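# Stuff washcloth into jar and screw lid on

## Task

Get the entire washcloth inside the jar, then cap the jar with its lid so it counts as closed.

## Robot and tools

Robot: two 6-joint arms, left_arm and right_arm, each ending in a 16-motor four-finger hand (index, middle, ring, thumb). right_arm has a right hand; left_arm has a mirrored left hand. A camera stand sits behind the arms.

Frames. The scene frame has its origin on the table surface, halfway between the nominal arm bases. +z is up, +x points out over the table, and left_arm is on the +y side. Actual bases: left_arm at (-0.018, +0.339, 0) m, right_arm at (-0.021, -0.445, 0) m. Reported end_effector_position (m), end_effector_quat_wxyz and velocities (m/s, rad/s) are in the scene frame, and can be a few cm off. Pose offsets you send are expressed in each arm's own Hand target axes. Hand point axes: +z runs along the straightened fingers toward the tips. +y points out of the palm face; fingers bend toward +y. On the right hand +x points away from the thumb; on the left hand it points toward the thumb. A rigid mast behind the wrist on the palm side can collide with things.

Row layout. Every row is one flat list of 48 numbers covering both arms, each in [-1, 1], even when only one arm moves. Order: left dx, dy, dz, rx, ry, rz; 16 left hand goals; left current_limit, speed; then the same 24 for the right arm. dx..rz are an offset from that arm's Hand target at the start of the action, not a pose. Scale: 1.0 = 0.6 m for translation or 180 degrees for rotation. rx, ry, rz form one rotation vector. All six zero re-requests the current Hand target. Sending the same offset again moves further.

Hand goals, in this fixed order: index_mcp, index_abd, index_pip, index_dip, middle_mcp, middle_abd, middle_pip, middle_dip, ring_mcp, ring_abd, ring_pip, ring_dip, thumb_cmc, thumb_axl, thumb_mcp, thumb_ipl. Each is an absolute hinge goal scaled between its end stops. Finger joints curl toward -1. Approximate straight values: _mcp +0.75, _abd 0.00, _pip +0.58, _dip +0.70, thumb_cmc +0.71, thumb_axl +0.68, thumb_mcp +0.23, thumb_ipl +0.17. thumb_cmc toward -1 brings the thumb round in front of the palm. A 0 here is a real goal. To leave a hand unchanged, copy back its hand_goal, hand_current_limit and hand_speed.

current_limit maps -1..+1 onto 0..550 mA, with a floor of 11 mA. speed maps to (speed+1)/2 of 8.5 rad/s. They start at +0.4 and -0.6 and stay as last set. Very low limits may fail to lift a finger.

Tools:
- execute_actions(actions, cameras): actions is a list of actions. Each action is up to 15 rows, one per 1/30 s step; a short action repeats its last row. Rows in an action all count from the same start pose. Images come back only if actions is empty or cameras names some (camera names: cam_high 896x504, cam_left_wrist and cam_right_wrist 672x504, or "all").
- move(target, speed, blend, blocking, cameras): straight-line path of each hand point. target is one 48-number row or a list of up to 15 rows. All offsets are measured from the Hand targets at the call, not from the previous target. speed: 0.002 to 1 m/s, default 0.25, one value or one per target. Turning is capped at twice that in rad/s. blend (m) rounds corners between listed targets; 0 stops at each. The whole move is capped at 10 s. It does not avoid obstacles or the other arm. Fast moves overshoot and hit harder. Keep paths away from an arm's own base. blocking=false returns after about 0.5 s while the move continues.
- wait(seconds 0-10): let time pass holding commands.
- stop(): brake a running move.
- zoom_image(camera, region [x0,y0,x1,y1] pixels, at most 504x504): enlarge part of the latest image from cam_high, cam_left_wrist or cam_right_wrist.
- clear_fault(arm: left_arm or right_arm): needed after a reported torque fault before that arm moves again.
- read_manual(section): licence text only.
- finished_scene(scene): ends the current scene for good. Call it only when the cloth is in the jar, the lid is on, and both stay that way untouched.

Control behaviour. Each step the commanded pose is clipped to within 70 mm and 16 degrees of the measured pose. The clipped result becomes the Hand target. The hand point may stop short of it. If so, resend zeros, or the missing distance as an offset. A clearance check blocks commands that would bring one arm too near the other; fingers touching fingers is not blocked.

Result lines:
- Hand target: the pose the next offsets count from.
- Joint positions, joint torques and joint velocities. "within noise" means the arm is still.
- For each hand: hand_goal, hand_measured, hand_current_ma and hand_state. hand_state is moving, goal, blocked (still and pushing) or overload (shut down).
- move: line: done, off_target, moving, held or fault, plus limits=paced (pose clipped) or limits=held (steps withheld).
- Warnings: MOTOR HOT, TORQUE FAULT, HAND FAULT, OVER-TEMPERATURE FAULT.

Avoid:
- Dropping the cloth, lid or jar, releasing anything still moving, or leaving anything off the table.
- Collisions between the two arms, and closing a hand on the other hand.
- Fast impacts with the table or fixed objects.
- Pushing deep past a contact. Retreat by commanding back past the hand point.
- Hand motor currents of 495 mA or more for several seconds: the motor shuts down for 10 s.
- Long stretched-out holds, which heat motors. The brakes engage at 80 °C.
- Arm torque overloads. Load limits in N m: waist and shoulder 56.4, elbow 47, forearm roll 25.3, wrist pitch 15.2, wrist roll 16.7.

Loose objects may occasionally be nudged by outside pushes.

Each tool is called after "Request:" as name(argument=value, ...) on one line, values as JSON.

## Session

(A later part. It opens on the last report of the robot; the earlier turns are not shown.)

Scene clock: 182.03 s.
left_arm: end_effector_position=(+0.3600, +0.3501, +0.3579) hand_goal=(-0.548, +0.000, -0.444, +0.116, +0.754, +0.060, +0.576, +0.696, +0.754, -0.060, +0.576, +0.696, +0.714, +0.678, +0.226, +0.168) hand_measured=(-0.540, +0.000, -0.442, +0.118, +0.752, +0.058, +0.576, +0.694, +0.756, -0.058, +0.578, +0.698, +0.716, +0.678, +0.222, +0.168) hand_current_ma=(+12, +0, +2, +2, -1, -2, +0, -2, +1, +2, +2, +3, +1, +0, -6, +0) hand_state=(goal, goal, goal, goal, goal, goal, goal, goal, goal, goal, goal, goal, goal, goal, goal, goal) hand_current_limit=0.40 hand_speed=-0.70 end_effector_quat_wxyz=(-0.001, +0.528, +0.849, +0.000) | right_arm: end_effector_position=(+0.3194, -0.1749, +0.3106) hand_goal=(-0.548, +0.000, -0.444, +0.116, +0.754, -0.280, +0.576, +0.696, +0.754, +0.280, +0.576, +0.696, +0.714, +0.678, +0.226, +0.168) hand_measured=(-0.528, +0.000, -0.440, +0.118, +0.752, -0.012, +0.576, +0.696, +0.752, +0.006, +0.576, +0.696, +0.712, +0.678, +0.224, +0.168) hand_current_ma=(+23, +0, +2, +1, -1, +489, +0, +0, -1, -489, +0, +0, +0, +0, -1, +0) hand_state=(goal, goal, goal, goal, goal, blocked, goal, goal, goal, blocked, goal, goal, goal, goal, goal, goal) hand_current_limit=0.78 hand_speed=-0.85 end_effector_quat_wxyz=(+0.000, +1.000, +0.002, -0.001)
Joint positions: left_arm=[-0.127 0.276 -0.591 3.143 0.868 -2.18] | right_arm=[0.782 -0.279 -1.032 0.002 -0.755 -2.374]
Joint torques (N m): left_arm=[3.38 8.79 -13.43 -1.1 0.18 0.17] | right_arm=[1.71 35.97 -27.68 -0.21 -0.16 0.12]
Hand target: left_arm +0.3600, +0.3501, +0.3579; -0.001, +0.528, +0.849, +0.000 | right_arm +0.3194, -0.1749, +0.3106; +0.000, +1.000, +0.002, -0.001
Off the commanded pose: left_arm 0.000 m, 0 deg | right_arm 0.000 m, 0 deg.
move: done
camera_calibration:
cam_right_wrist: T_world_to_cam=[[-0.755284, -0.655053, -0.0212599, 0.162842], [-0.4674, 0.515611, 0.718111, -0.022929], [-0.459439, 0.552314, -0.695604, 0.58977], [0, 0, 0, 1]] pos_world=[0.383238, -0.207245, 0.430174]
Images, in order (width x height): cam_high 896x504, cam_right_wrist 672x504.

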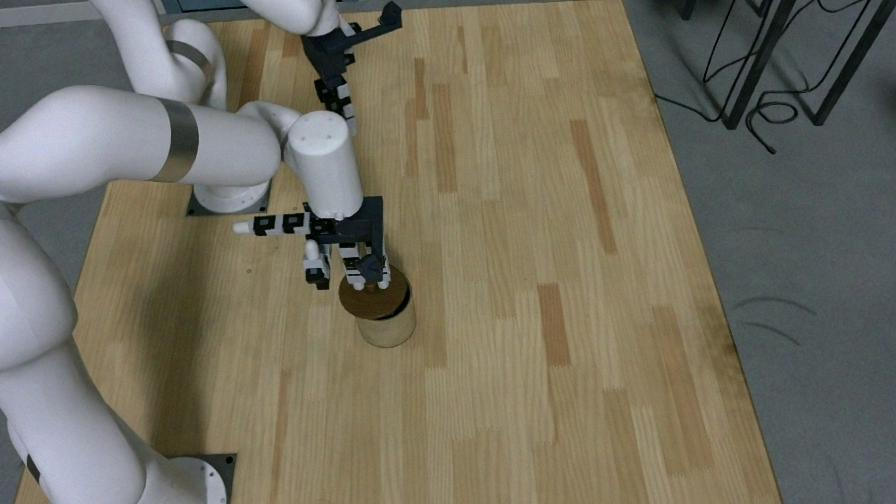

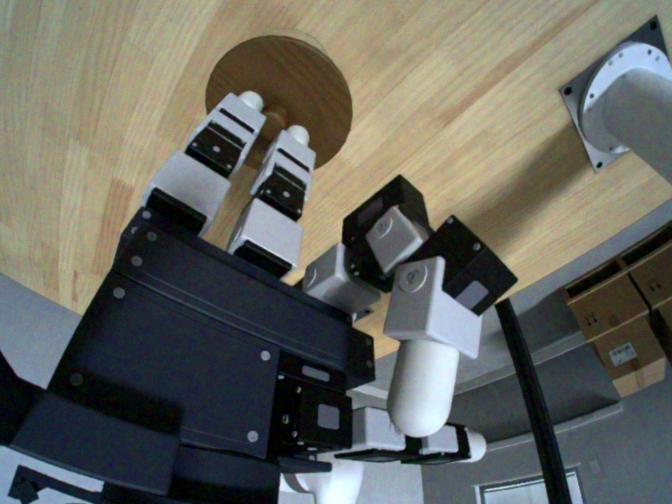

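Request:
move(target=[0,0,0,0,0,0,-0.548,0,-0.445,0.116,0.754,0.06,0.576,0.696,0.754,-0.06,0.576,0.696,0.714,0.678,0.226,0.168,0.4,-0.7,0.0175,-0.0342,0.046,0,0,0,-0.548,0,-0.445,0.116,0.754,-0.28,0.576,0.696,0.754,0.28,0.576,0.696,0.714,0.678,0.226,0.168,0.78,-0.85], speed=0.08, cameras=["cam_high","cam_right_wrist"])

Request:
zoom_image(camera="cam_right_wrist", region=[180, 20, 370, 200])

Request:
zoom_image(camera="cam_high", region=[320, 230, 440, 360])

Scene clock: 186.83 s.
left_arm: end_effector_position=(+0.3600, +0.3501, +0.3579) hand_goal=(-0.548, +0.000, -0.444, +0.116, +0.754, +0.060, +0.576, +0.696, +0.754, -0.060, +0.576, +0.696, +0.714, +0.678, +0.226, +0.168) hand_measured=(-0.540, +0.000, -0.442, +0.118, +0.752, +0.058, +0.576, +0.694, +0.756, -0.058, +0.578, +0.698, +0.716, +0.678, +0.222, +0.168) hand_current_ma=(+12, +0, +2, +2, -1, -2, +0, -2, +1, +2, +2, +3, +1, +0, -6, +0) hand_state=(goal, goal, goal, goal, goal, goal, goal, goal, goal, goal, goal, goal, goal, goal, goal, goal) hand_current_limit=0.40 hand_speed=-0.70 end_effector_quat_wxyz=(-0.001, +0.528, +0.849, +0.000) | right_arm: end_effector_position=(+0.3297, -0.1543, +0.2830) hand_goal=(-0.548, +0.000, -0.444, +0.116, +0.754, -0.280, +0.576, +0.696, +0.754, +0.280, +0.576, +0.696, +0.714, +0.678, +0.226, +0.168) hand_measured=(-0.528, +0.000, -0.440, +0.118, +0.752, -0.012, +0.576, +0.696, +0.752, +0.006, +0.576, +0.696, +0.712, +0.678, +0.224, +0.168) hand_current_ma=(+23, +0, +2, +1, -1, +489, +0, +0, -1, -489, +0, +0, +0, +0, -1, +0) hand_state=(goal, goal, goal, goal, goal, blocked, goal, goal, goal, blocked, goal, goal, goal, goal, goal, goal) hand_current_limit=0.78 hand_speed=-0.85 end_effector_quat_wxyz=(+0.000, +1.000, +0.002, -0.001)
Joint positions: left_arm=[-0.127 0.276 -0.591 3.143 0.868 -2.18] | right_arm=[0.796 -0.364 -1.073 0.003 -0.711 -2.36]
Joint torques (N m): left_arm=[1.78 9.63 -13.93 -0.65 0.08 0.01] | right_arm=[1.73 35.47 -29.68 0.03 0.25 0.15]
Hand target: left_arm +0.3600, +0.3501, +0.3579; -0.001, +0.528, +0.849, +0.000 | right_arm +0.3297, -0.1543, +0.2830; +0.000, +1.000, +0.002, -0.001
Off the commanded pose: left_arm 0.000 m, 0 deg | right_arm 0.000 m, 0 deg.
move: done
camera_calibration:
cam_right_wrist: T_world_to_cam=[[-0.755284, -0.655053, -0.0212599, 0.183531], [-0.4674, 0.515611, 0.718111, -0.00898834], [-0.459439, 0.552314, -0.695604, 0.563995], [0, 0, 0, 1]] pos_world=[0.393538, -0.186645, 0.402674]
Images, in order (width x height): cam_high 896x504, cam_right_wrist 672x504.

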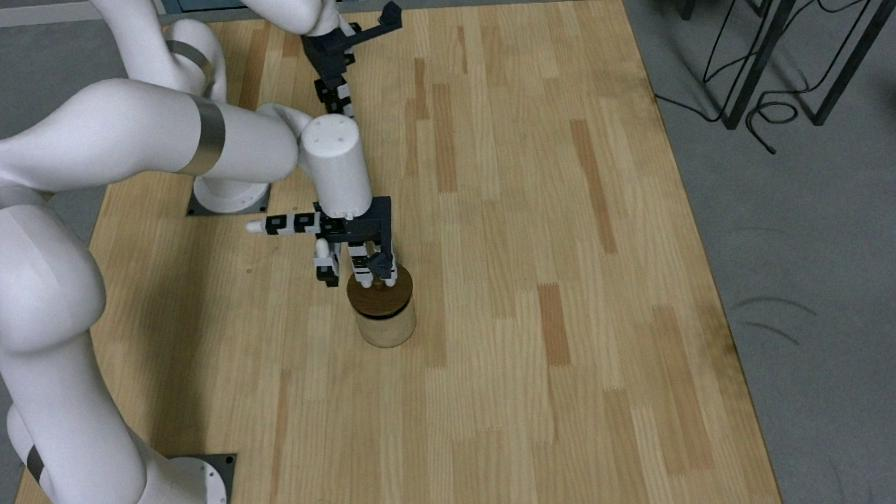

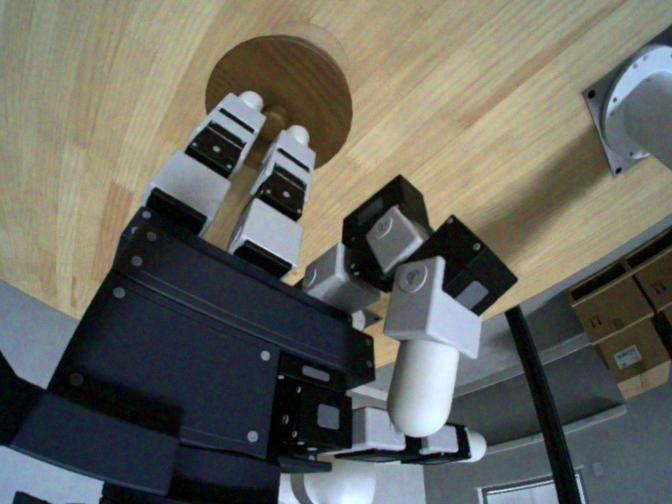

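Scaled by 2.653 from the camera's 672x504 image, which has a finer 960x720 frame.

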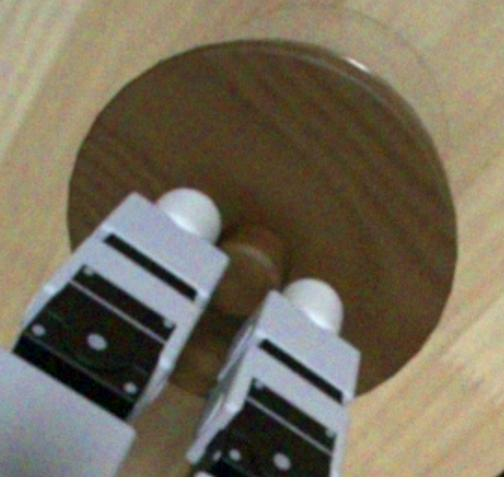

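Scaled by 3.877.

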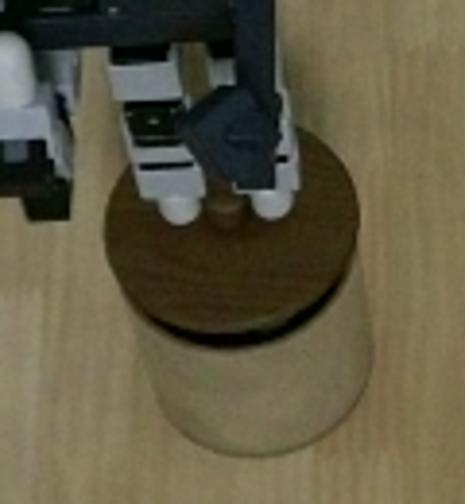

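Request:
move(target=[0,0,0,0,0,0,-0.548,0,-0.445,0.116,0.754,0.06,0.576,0.696,0.754,-0.06,0.576,0.696,0.714,0.678,0.226,0.168,0.4,-0.7,0,0,0.0342,0,0,0,-0.548,0,-0.445,0.116,0.754,-0.28,0.576,0.696,0.754,0.28,0.576,0.696,0.714,0.678,0.226,0.168,0.78,-0.85], speed=0.05, cameras=["cam_high","cam_right_wrist"])

Request:
zoom_image(camera="cam_right_wrist", region=[180, 20, 370, 200])

Request:
zoom_image(camera="cam_high", region=[320, 230, 440, 360])

Scene clock: 191.20 s.
left_arm: end_effector_position=(+0.3600, +0.3501, +0.3579) hand_goal=(-0.548, +0.000, -0.444, +0.116, +0.754, +0.060, +0.576, +0.696, +0.754, -0.060, +0.576, +0.696, +0.714, +0.678, +0.226, +0.168) hand_measured=(-0.540, +0.000, -0.442, +0.118, +0.752, +0.058, +0.576, +0.694, +0.756, -0.058, +0.578, +0.698, +0.716, +0.678, +0.222, +0.168) hand_current_ma=(+12, +0, +2, +2, -1, -2, +0, -2, +1, +2, +2, +3, +1, +0, -6, +0) hand_state=(goal, goal, goal, goal, goal, goal, goal, goal, goal, goal, goal, goal, goal, goal, goal, goal) hand_current_limit=0.40 hand_speed=-0.70 end_effector_quat_wxyz=(-0.001, +0.528, +0.849, +0.000) | right_arm: end_effector_position=(+0.3297, -0.1543, +0.2626) hand_goal=(-0.548, +0.000, -0.444, +0.116, +0.754, -0.280, +0.576, +0.696, +0.754, +0.280, +0.576, +0.696, +0.714, +0.678, +0.226, +0.168) hand_measured=(-0.528, +0.000, -0.440, +0.118, +0.750, -0.012, +0.576, +0.696, +0.750, +0.008, +0.576, +0.696, +0.712, +0.678, +0.224, +0.168) hand_current_ma=(+23, +0, +2, +1, -2, +489, +0, +0, -2, -489, +0, +0, +0, +0, -1, +0) hand_state=(goal, goal, goal, goal, goal, blocked, goal, goal, goal, blocked, goal, goal, goal, goal, goal, goal) hand_current_limit=0.78 hand_speed=-0.85 end_effector_quat_wxyz=(+0.000, +1.000, +0.002, -0.001)
Joint positions: left_arm=[-0.127 0.276 -0.591 3.143 0.868 -2.18] | right_arm=[0.796 -0.391 -1.058 0.003 -0.668 -2.36]
Joint torques (N m): left_arm=[3.89 8.85 -13.56 -0.95 0.15 0.07] | right_arm=[1.95 32.23 -24.45 0.96 0.2 -0.19]
Hand target: left_arm +0.3600, +0.3501, +0.3579; -0.001, +0.528, +0.849, +0.000 | right_arm +0.3297, -0.1543, +0.2625; +0.000, +1.000, +0.002, -0.001
Off the commanded pose: left_arm 0.000 m, 0 deg | right_arm 0.000 m, 0 deg.
move: done
camera_calibration:
cam_right_wrist: T_world_to_cam=[[-0.755283, -0.655051, -0.0213667, 0.183137], [-0.467478, 0.515587, 0.718077, 0.00577259], [-0.45936, 0.552339, -0.695636, 0.549721], [0, 0, 0, 1]] pos_world=[0.393538, -0.186645, 0.382174]
Images, in order (width x height): cam_high 896x504, cam_right_wrist 672x504.

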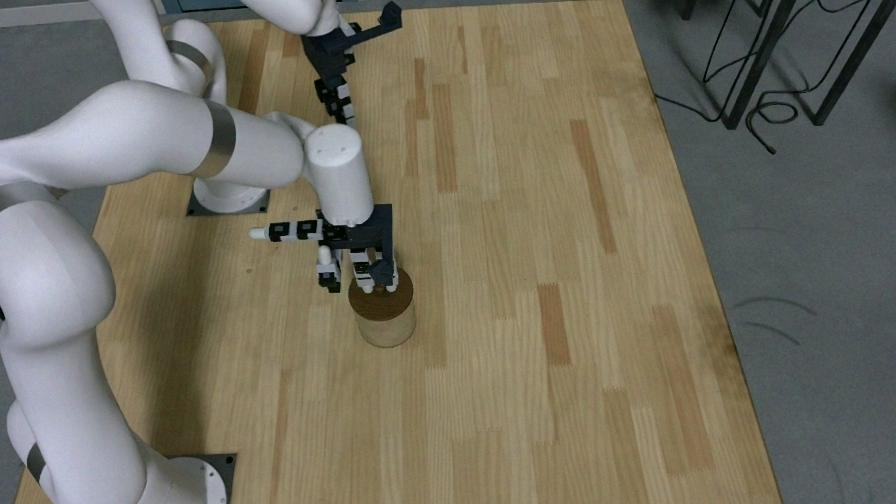

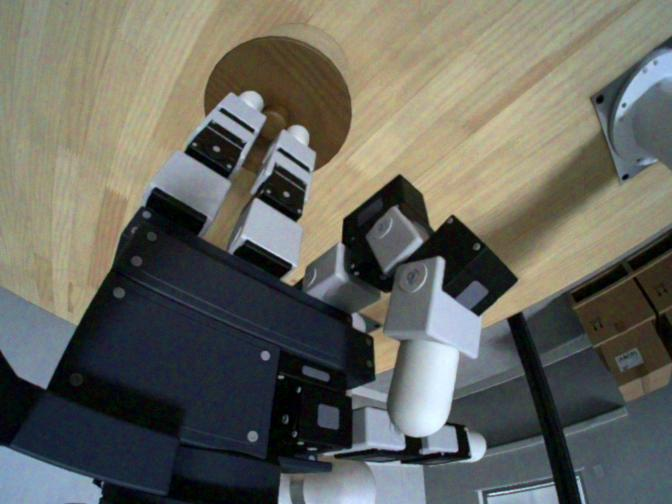

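Scaled by 2.653 from the camera's 672x504 image, which has a finer 960x720 frame.

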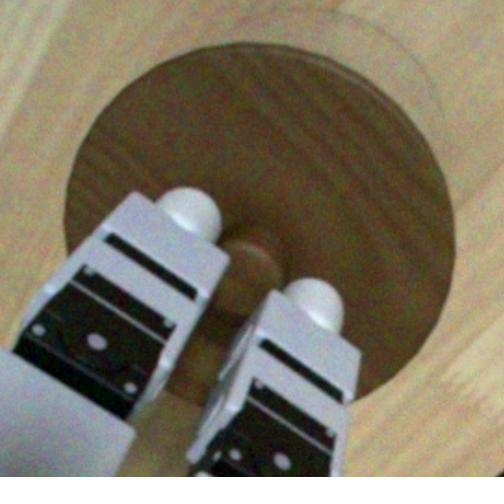

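Scaled by 3.877.

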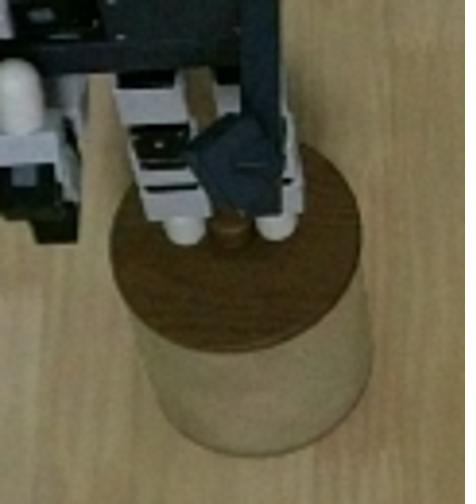

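Request:
move(target=[0,0,0,0,0,0,-0.548,0,-0.445,0.116,0.754,0.06,0.576,0.696,0.754,-0.06,0.576,0.696,0.714,0.678,0.226,0.168,0.4,-0.7,0,0,0.005,0,0,0,-0.548,0,-0.445,0.116,0.754,-0.28,0.576,0.696,0.754,0.28,0.576,0.696,0.714,0.678,0.226,0.168,0.78,-0.85], speed=0.03, cameras=["cam_high","cam_right_wrist"])

Request:
zoom_image(camera="cam_right_wrist", region=[180, 20, 370, 200])

Request:
zoom_image(camera="cam_high", region=[320, 230, 440, 360])

Scene clock: 193.73 s.
left_arm: end_effector_position=(+0.3600, +0.3501, +0.3579) hand_goal=(-0.548, +0.000, -0.444, +0.116, +0.754, +0.060, +0.576, +0.696, +0.754, -0.060, +0.576, +0.696, +0.714, +0.678, +0.226, +0.168) hand_measured=(-0.540, +0.000, -0.442, +0.118, +0.752, +0.058, +0.576, +0.694, +0.756, -0.058, +0.578, +0.698, +0.716, +0.678, +0.222, +0.168) hand_current_ma=(+12, +0, +2, +2, -1, -2, +0, -2, +1, +2, +2, +3, +1, +0, -6, +0) hand_state=(goal, goal, goal, goal, goal, goal, goal, goal, goal, goal, goal, goal, goal, goal, goal, goal) hand_current_limit=0.40 hand_speed=-0.70 end_effector_quat_wxyz=(-0.001, +0.528, +0.849, +0.000) | right_arm: end_effector_position=(+0.3297, -0.1543, +0.2595) hand_goal=(-0.548, +0.000, -0.444, +0.116, +0.754, -0.280, +0.576, +0.696, +0.754, +0.280, +0.576, +0.696, +0.714, +0.678, +0.226, +0.168) hand_measured=(-0.528, +0.000, -0.440, +0.118, +0.748, -0.012, +0.574, +0.696, +0.748, +0.008, +0.574, +0.696, +0.712, +0.678, +0.224, +0.168) hand_current_ma=(+23, +0, +2, +1, -4, +489, +0, +0, -3, -489, -1, +0, +0, +0, -1, +0) hand_state=(goal, goal, goal, goal, goal, blocked, goal, goal, goal, blocked, goal, goal, goal, goal, goal, goal) hand_current_limit=0.78 hand_speed=-0.85 end_effector_quat_wxyz=(+0.000, +1.000, +0.002, -0.001)
Joint positions: left_arm=[-0.127 0.276 -0.591 3.143 0.868 -2.18] | right_arm=[0.796 -0.396 -1.056 0.003 -0.662 -2.36]
Joint torques (N m): left_arm=[2.84 10.23 -14.1 -0.83 0.21 0.16] | right_arm=[2.44 31.57 -22.8 0.99 0.35 -0.25]
Hand target: left_arm +0.3600, +0.3501, +0.3579; -0.001, +0.528, +0.849, +0.000 | right_arm +0.3297, -0.1543, +0.2595; +0.000, +1.000, +0.002, -0.001
Off the commanded pose: left_arm 0.000 m, 0 deg | right_arm 0.000 m, 0 deg.
move: done
camera_calibration:
cam_right_wrist: T_world_to_cam=[[-0.755254, -0.655089, -0.0212143, 0.182918], [-0.467423, 0.515639, 0.718075, 0.00794046], [-0.459464, 0.552245, -0.695643, 0.547545], [0, 0, 0, 1]] pos_world=[0.393439, -0.186645, 0.379074]
Images, in order (width x height): cam_high 896x504, cam_right_wrist 672x504.

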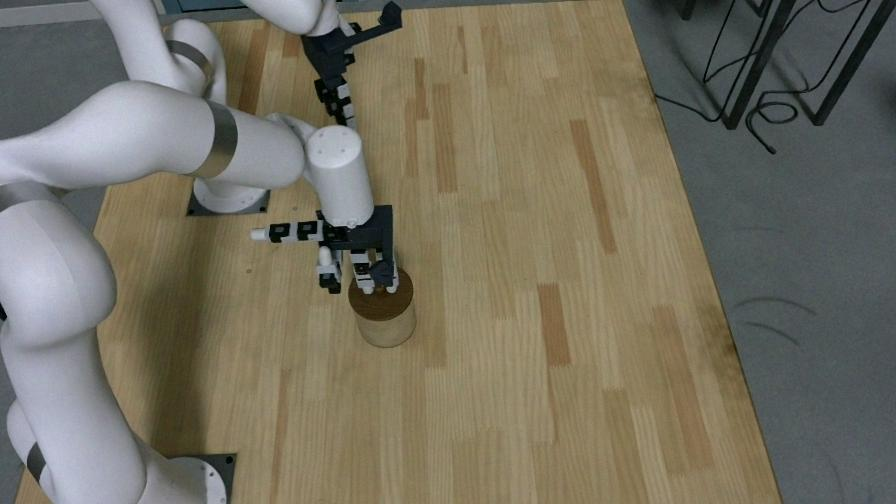

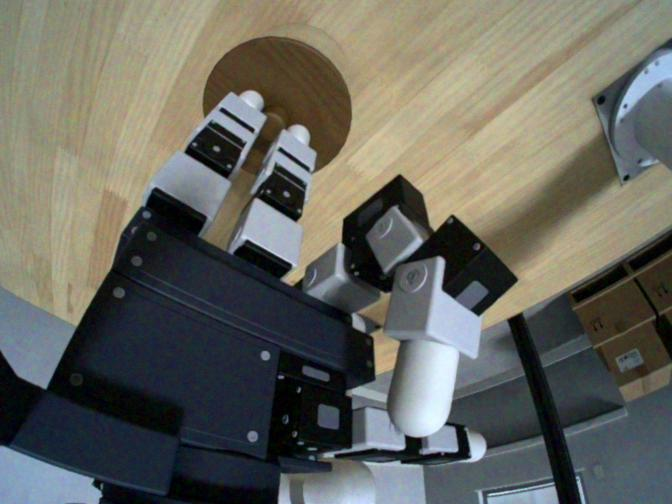

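Scaled by 2.653 from the camera's 672x504 image, which has a finer 960x720 frame.

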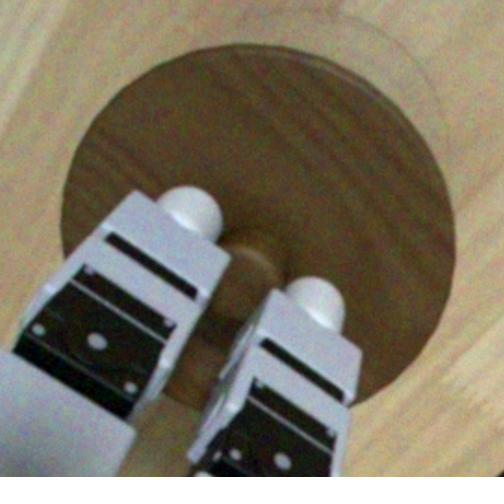

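Scaled by 3.877.

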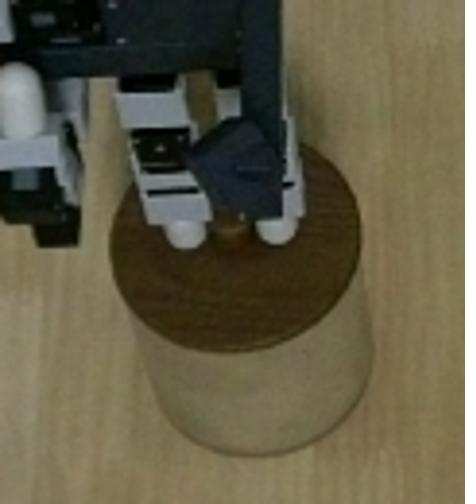

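Request:
move(target=[0,0,0,0,0,0,-0.548,0,-0.445,0.116,0.754,0.06,0.576,0.696,0.754,-0.06,0.576,0.696,0.714,0.678,0.226,0.168,0.4,-0.7,0,0,0,0,0,0,-0.548,0,-0.445,0.116,0.754,0.12,0.576,0.696,0.754,-0.12,0.576,0.696,0.714,0.678,0.226,0.168,0.5,-0.9], speed=0.05)

Request:
move(target=[0,0,0,0,0,0,-0.548,0,-0.445,0.116,0.754,0.06,0.576,0.696,0.754,-0.06,0.576,0.696,0.714,0.678,0.226,0.168,0.4,-0.7,0,0,-0.1,0,0,0,-0.548,0,-0.445,0.116,0.754,0.12,0.576,0.696,0.754,-0.12,0.576,0.696,0.714,0.678,0.226,0.168,0.4,-0.7], speed=0.1, cameras=["cam_high","cam_right_wrist"])

Request:
zoom_image(camera="cam_right_wrist", region=[180, 20, 370, 200])

Request:
zoom_image(camera="cam_high", region=[320, 230, 440, 360])

Scene clock: 196.80 s.
left_arm: end_effector_position=(+0.3600, +0.3501, +0.3579) hand_goal=(-0.548, +0.000, -0.444, +0.116, +0.754, +0.060, +0.576, +0.696, +0.754, -0.060, +0.576, +0.696, +0.714, +0.678, +0.226, +0.168) hand_measured=(-0.540, +0.000, -0.442, +0.118, +0.752, +0.058, +0.576, +0.694, +0.756, -0.058, +0.578, +0.698, +0.716, +0.678, +0.222, +0.168) hand_current_ma=(+12, +0, +2, +2, -1, -2, +0, -2, +1, +2, +2, +3, +1, +0, -6, +0) hand_state=(goal, goal, goal, goal, goal, goal, goal, goal, goal, goal, goal, goal, goal, goal, goal, goal) hand_current_limit=0.40 hand_speed=-0.70 end_effector_quat_wxyz=(-0.001, +0.528, +0.849, +0.000) | right_arm: end_effector_position=(+0.3297, -0.1543, +0.2595) hand_goal=(-0.548, +0.000, -0.444, +0.116, +0.754, +0.120, +0.576, +0.696, +0.754, -0.120, +0.576, +0.696, +0.714, +0.678, +0.226, +0.168) hand_measured=(-0.528, +0.000, -0.440, +0.118, +0.748, +0.116, +0.574, +0.696, +0.750, -0.116, +0.574, +0.696, +0.712, +0.678, +0.224, +0.168) hand_current_ma=(+23, +0, +2, +1, -3, -2, +0, +0, -3, +1, -1, +0, +0, +0, -1, +0) hand_state=(goal, goal, goal, goal, goal, goal, goal, goal, goal, goal, goal, goal, goal, goal, goal, goal) hand_current_limit=0.50 hand_speed=-0.90 end_effector_quat_wxyz=(+0.000, +1.000, +0.002, -0.001)
Joint positions: left_arm=[-0.127 0.276 -0.591 3.143 0.868 -2.18] | right_arm=[0.796 -0.396 -1.056 0.003 -0.662 -2.36]
Joint torques (N m): left_arm=[1.86 8.33 -14.24 -0.98 0.12 0.13] | right_arm=[1.12 38.33 -28.09 0.7 0.07 -0.19]
Hand target: left_arm +0.3600, +0.3501, +0.3579; -0.001, +0.528, +0.849, +0.000 | right_arm +0.3297, -0.1543, +0.2595; +0.000, +1.000, +0.002, -0.001
Off the commanded pose: left_arm 0.000 m, 0 deg | right_arm 0.000 m, 0 deg.
move: done

Scene clock: 197.87 s.
left_arm: end_effector_position=(+0.3600, +0.3501, +0.3579) hand_goal=(-0.548, +0.000, -0.444, +0.116, +0.754, +0.060, +0.576, +0.696, +0.754, -0.060, +0.576, +0.696, +0.714, +0.678, +0.226, +0.168) hand_measured=(-0.540, +0.000, -0.442, +0.118, +0.752, +0.058, +0.576, +0.694, +0.756, -0.058, +0.578, +0.698, +0.716, +0.678, +0.222, +0.168) hand_current_ma=(+12, +0, +2, +2, -1, -2, +0, -2, +1, +2, +2, +3, +1, +0, -6, +0) hand_state=(goal, goal, goal, goal, goal, goal, goal, goal, goal, goal, goal, goal, goal, goal, goal, goal) hand_current_limit=0.40 hand_speed=-0.70 end_effector_quat_wxyz=(-0.001, +0.528, +0.849, +0.000) | right_arm: end_effector_position=(+0.3298, -0.1543, +0.3194) hand_goal=(-0.548, +0.000, -0.444, +0.116, +0.754, +0.120, +0.576, +0.696, +0.754, -0.120, +0.576, +0.696, +0.714, +0.678, +0.226, +0.168) hand_measured=(-0.528, +0.000, -0.440, +0.118, +0.748, +0.116, +0.574, +0.696, +0.750, -0.116, +0.574, +0.696, +0.712, +0.678, +0.224, +0.168) hand_current_ma=(+23, +0, +2, +1, -3, -2, +0, +0, -3, +1, -1, +0, +0, +0, -1, +0) hand_state=(goal, goal, goal, goal, goal, goal, goal, goal, goal, goal, goal, goal, goal, goal, goal, goal) hand_current_limit=0.40 hand_speed=-0.70 end_effector_quat_wxyz=(+0.000, +1.000, +0.002, -0.001)
Joint positions: left_arm=[-0.127 0.276 -0.591 3.143 0.868 -2.18] | right_arm=[0.796 -0.32 -1.106 0.002 -0.788 -2.359]
Joint torques (N m): left_arm=[2.17 12.11 -14.79 -1.08 0 0.17] | right_arm=[-0.98 37.27 -29.56 -0.14 -0.57 0.17]
Hand target: left_arm +0.3600, +0.3501, +0.3579; -0.001, +0.528, +0.849, +0.000 | right_arm +0.3298, -0.1543, +0.3195; +0.000, +1.000, +0.002, -0.001
Off the commanded pose: left_arm 0.000 m, 0 deg | right_arm 0.000 m, 0 deg.
move: done
camera_calibration:
cam_right_wrist: T_world_to_cam=[[-0.755283, -0.655057, -0.0211658, 0.184339], [-0.467407, 0.515722, 0.718026, -0.0350206], [-0.459432, 0.552206, -0.695694, 0.589378], [0, 0, 0, 1]] pos_world=[0.393638, -0.186645, 0.439074]
Images, in order (width x height): cam_high 896x504, cam_right_wrist 672x504.

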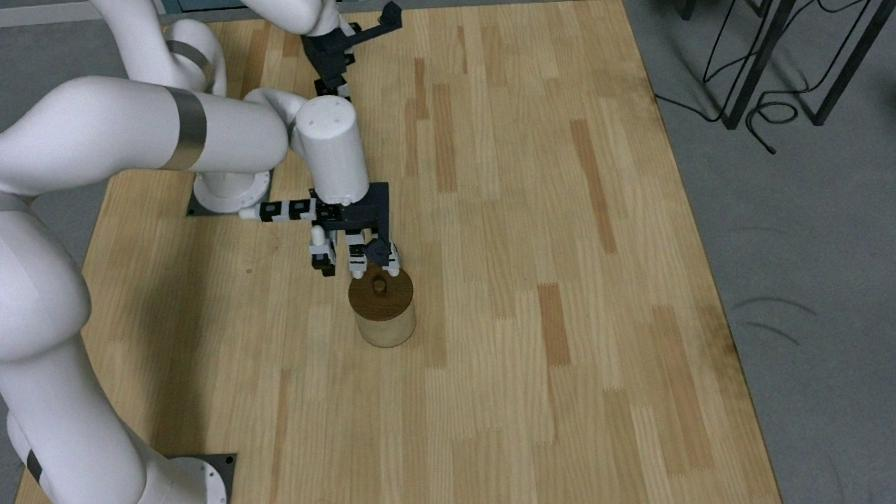

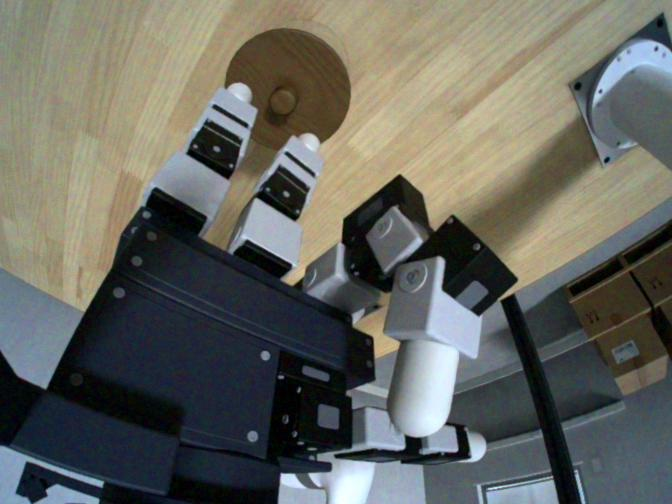

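Scaled by 2.653 from the camera's 672x504 image, which has a finer 960x720 frame.

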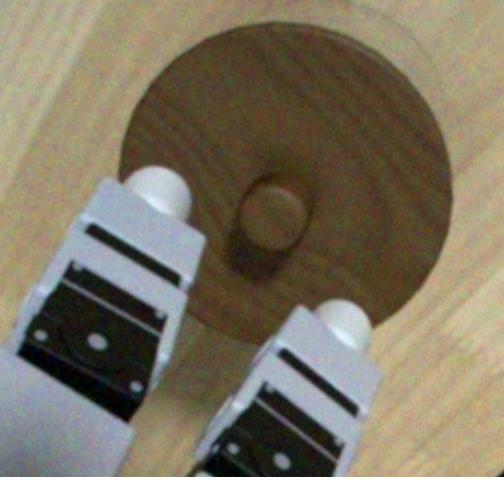

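Scaled by 3.877.

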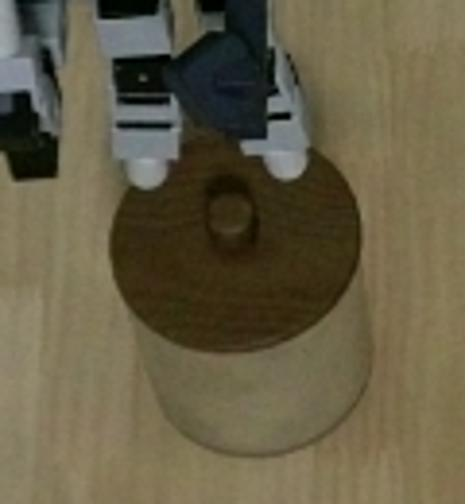

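Request:
zoom_image(camera="cam_high", region=[342, 258, 422, 352])

Request:
zoom_image(camera="cam_right_wrist", region=[215, 10, 365, 160])

Scaled by 5.362.

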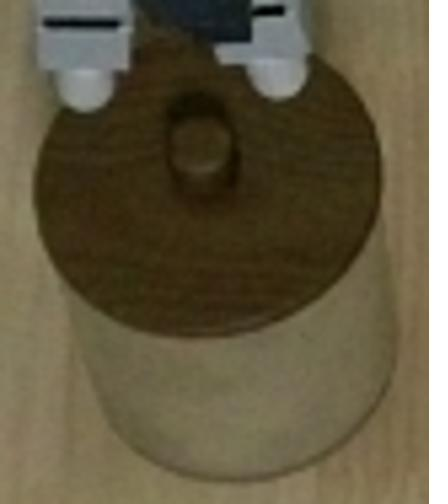

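Scaled by 3.360 from the camera's 672x504 image, which has a finer 960x720 frame.

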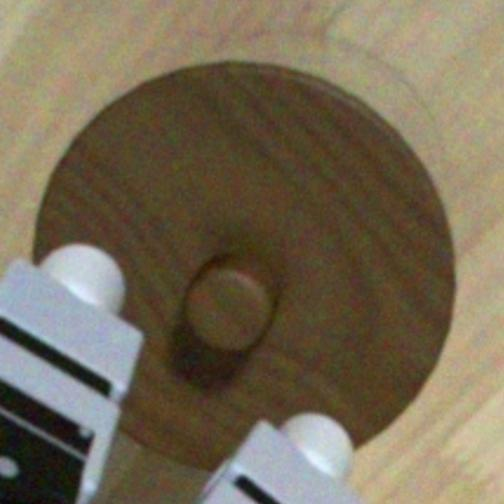

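Request:
finished_scene(scene=2)

The scene is finished: the task was done.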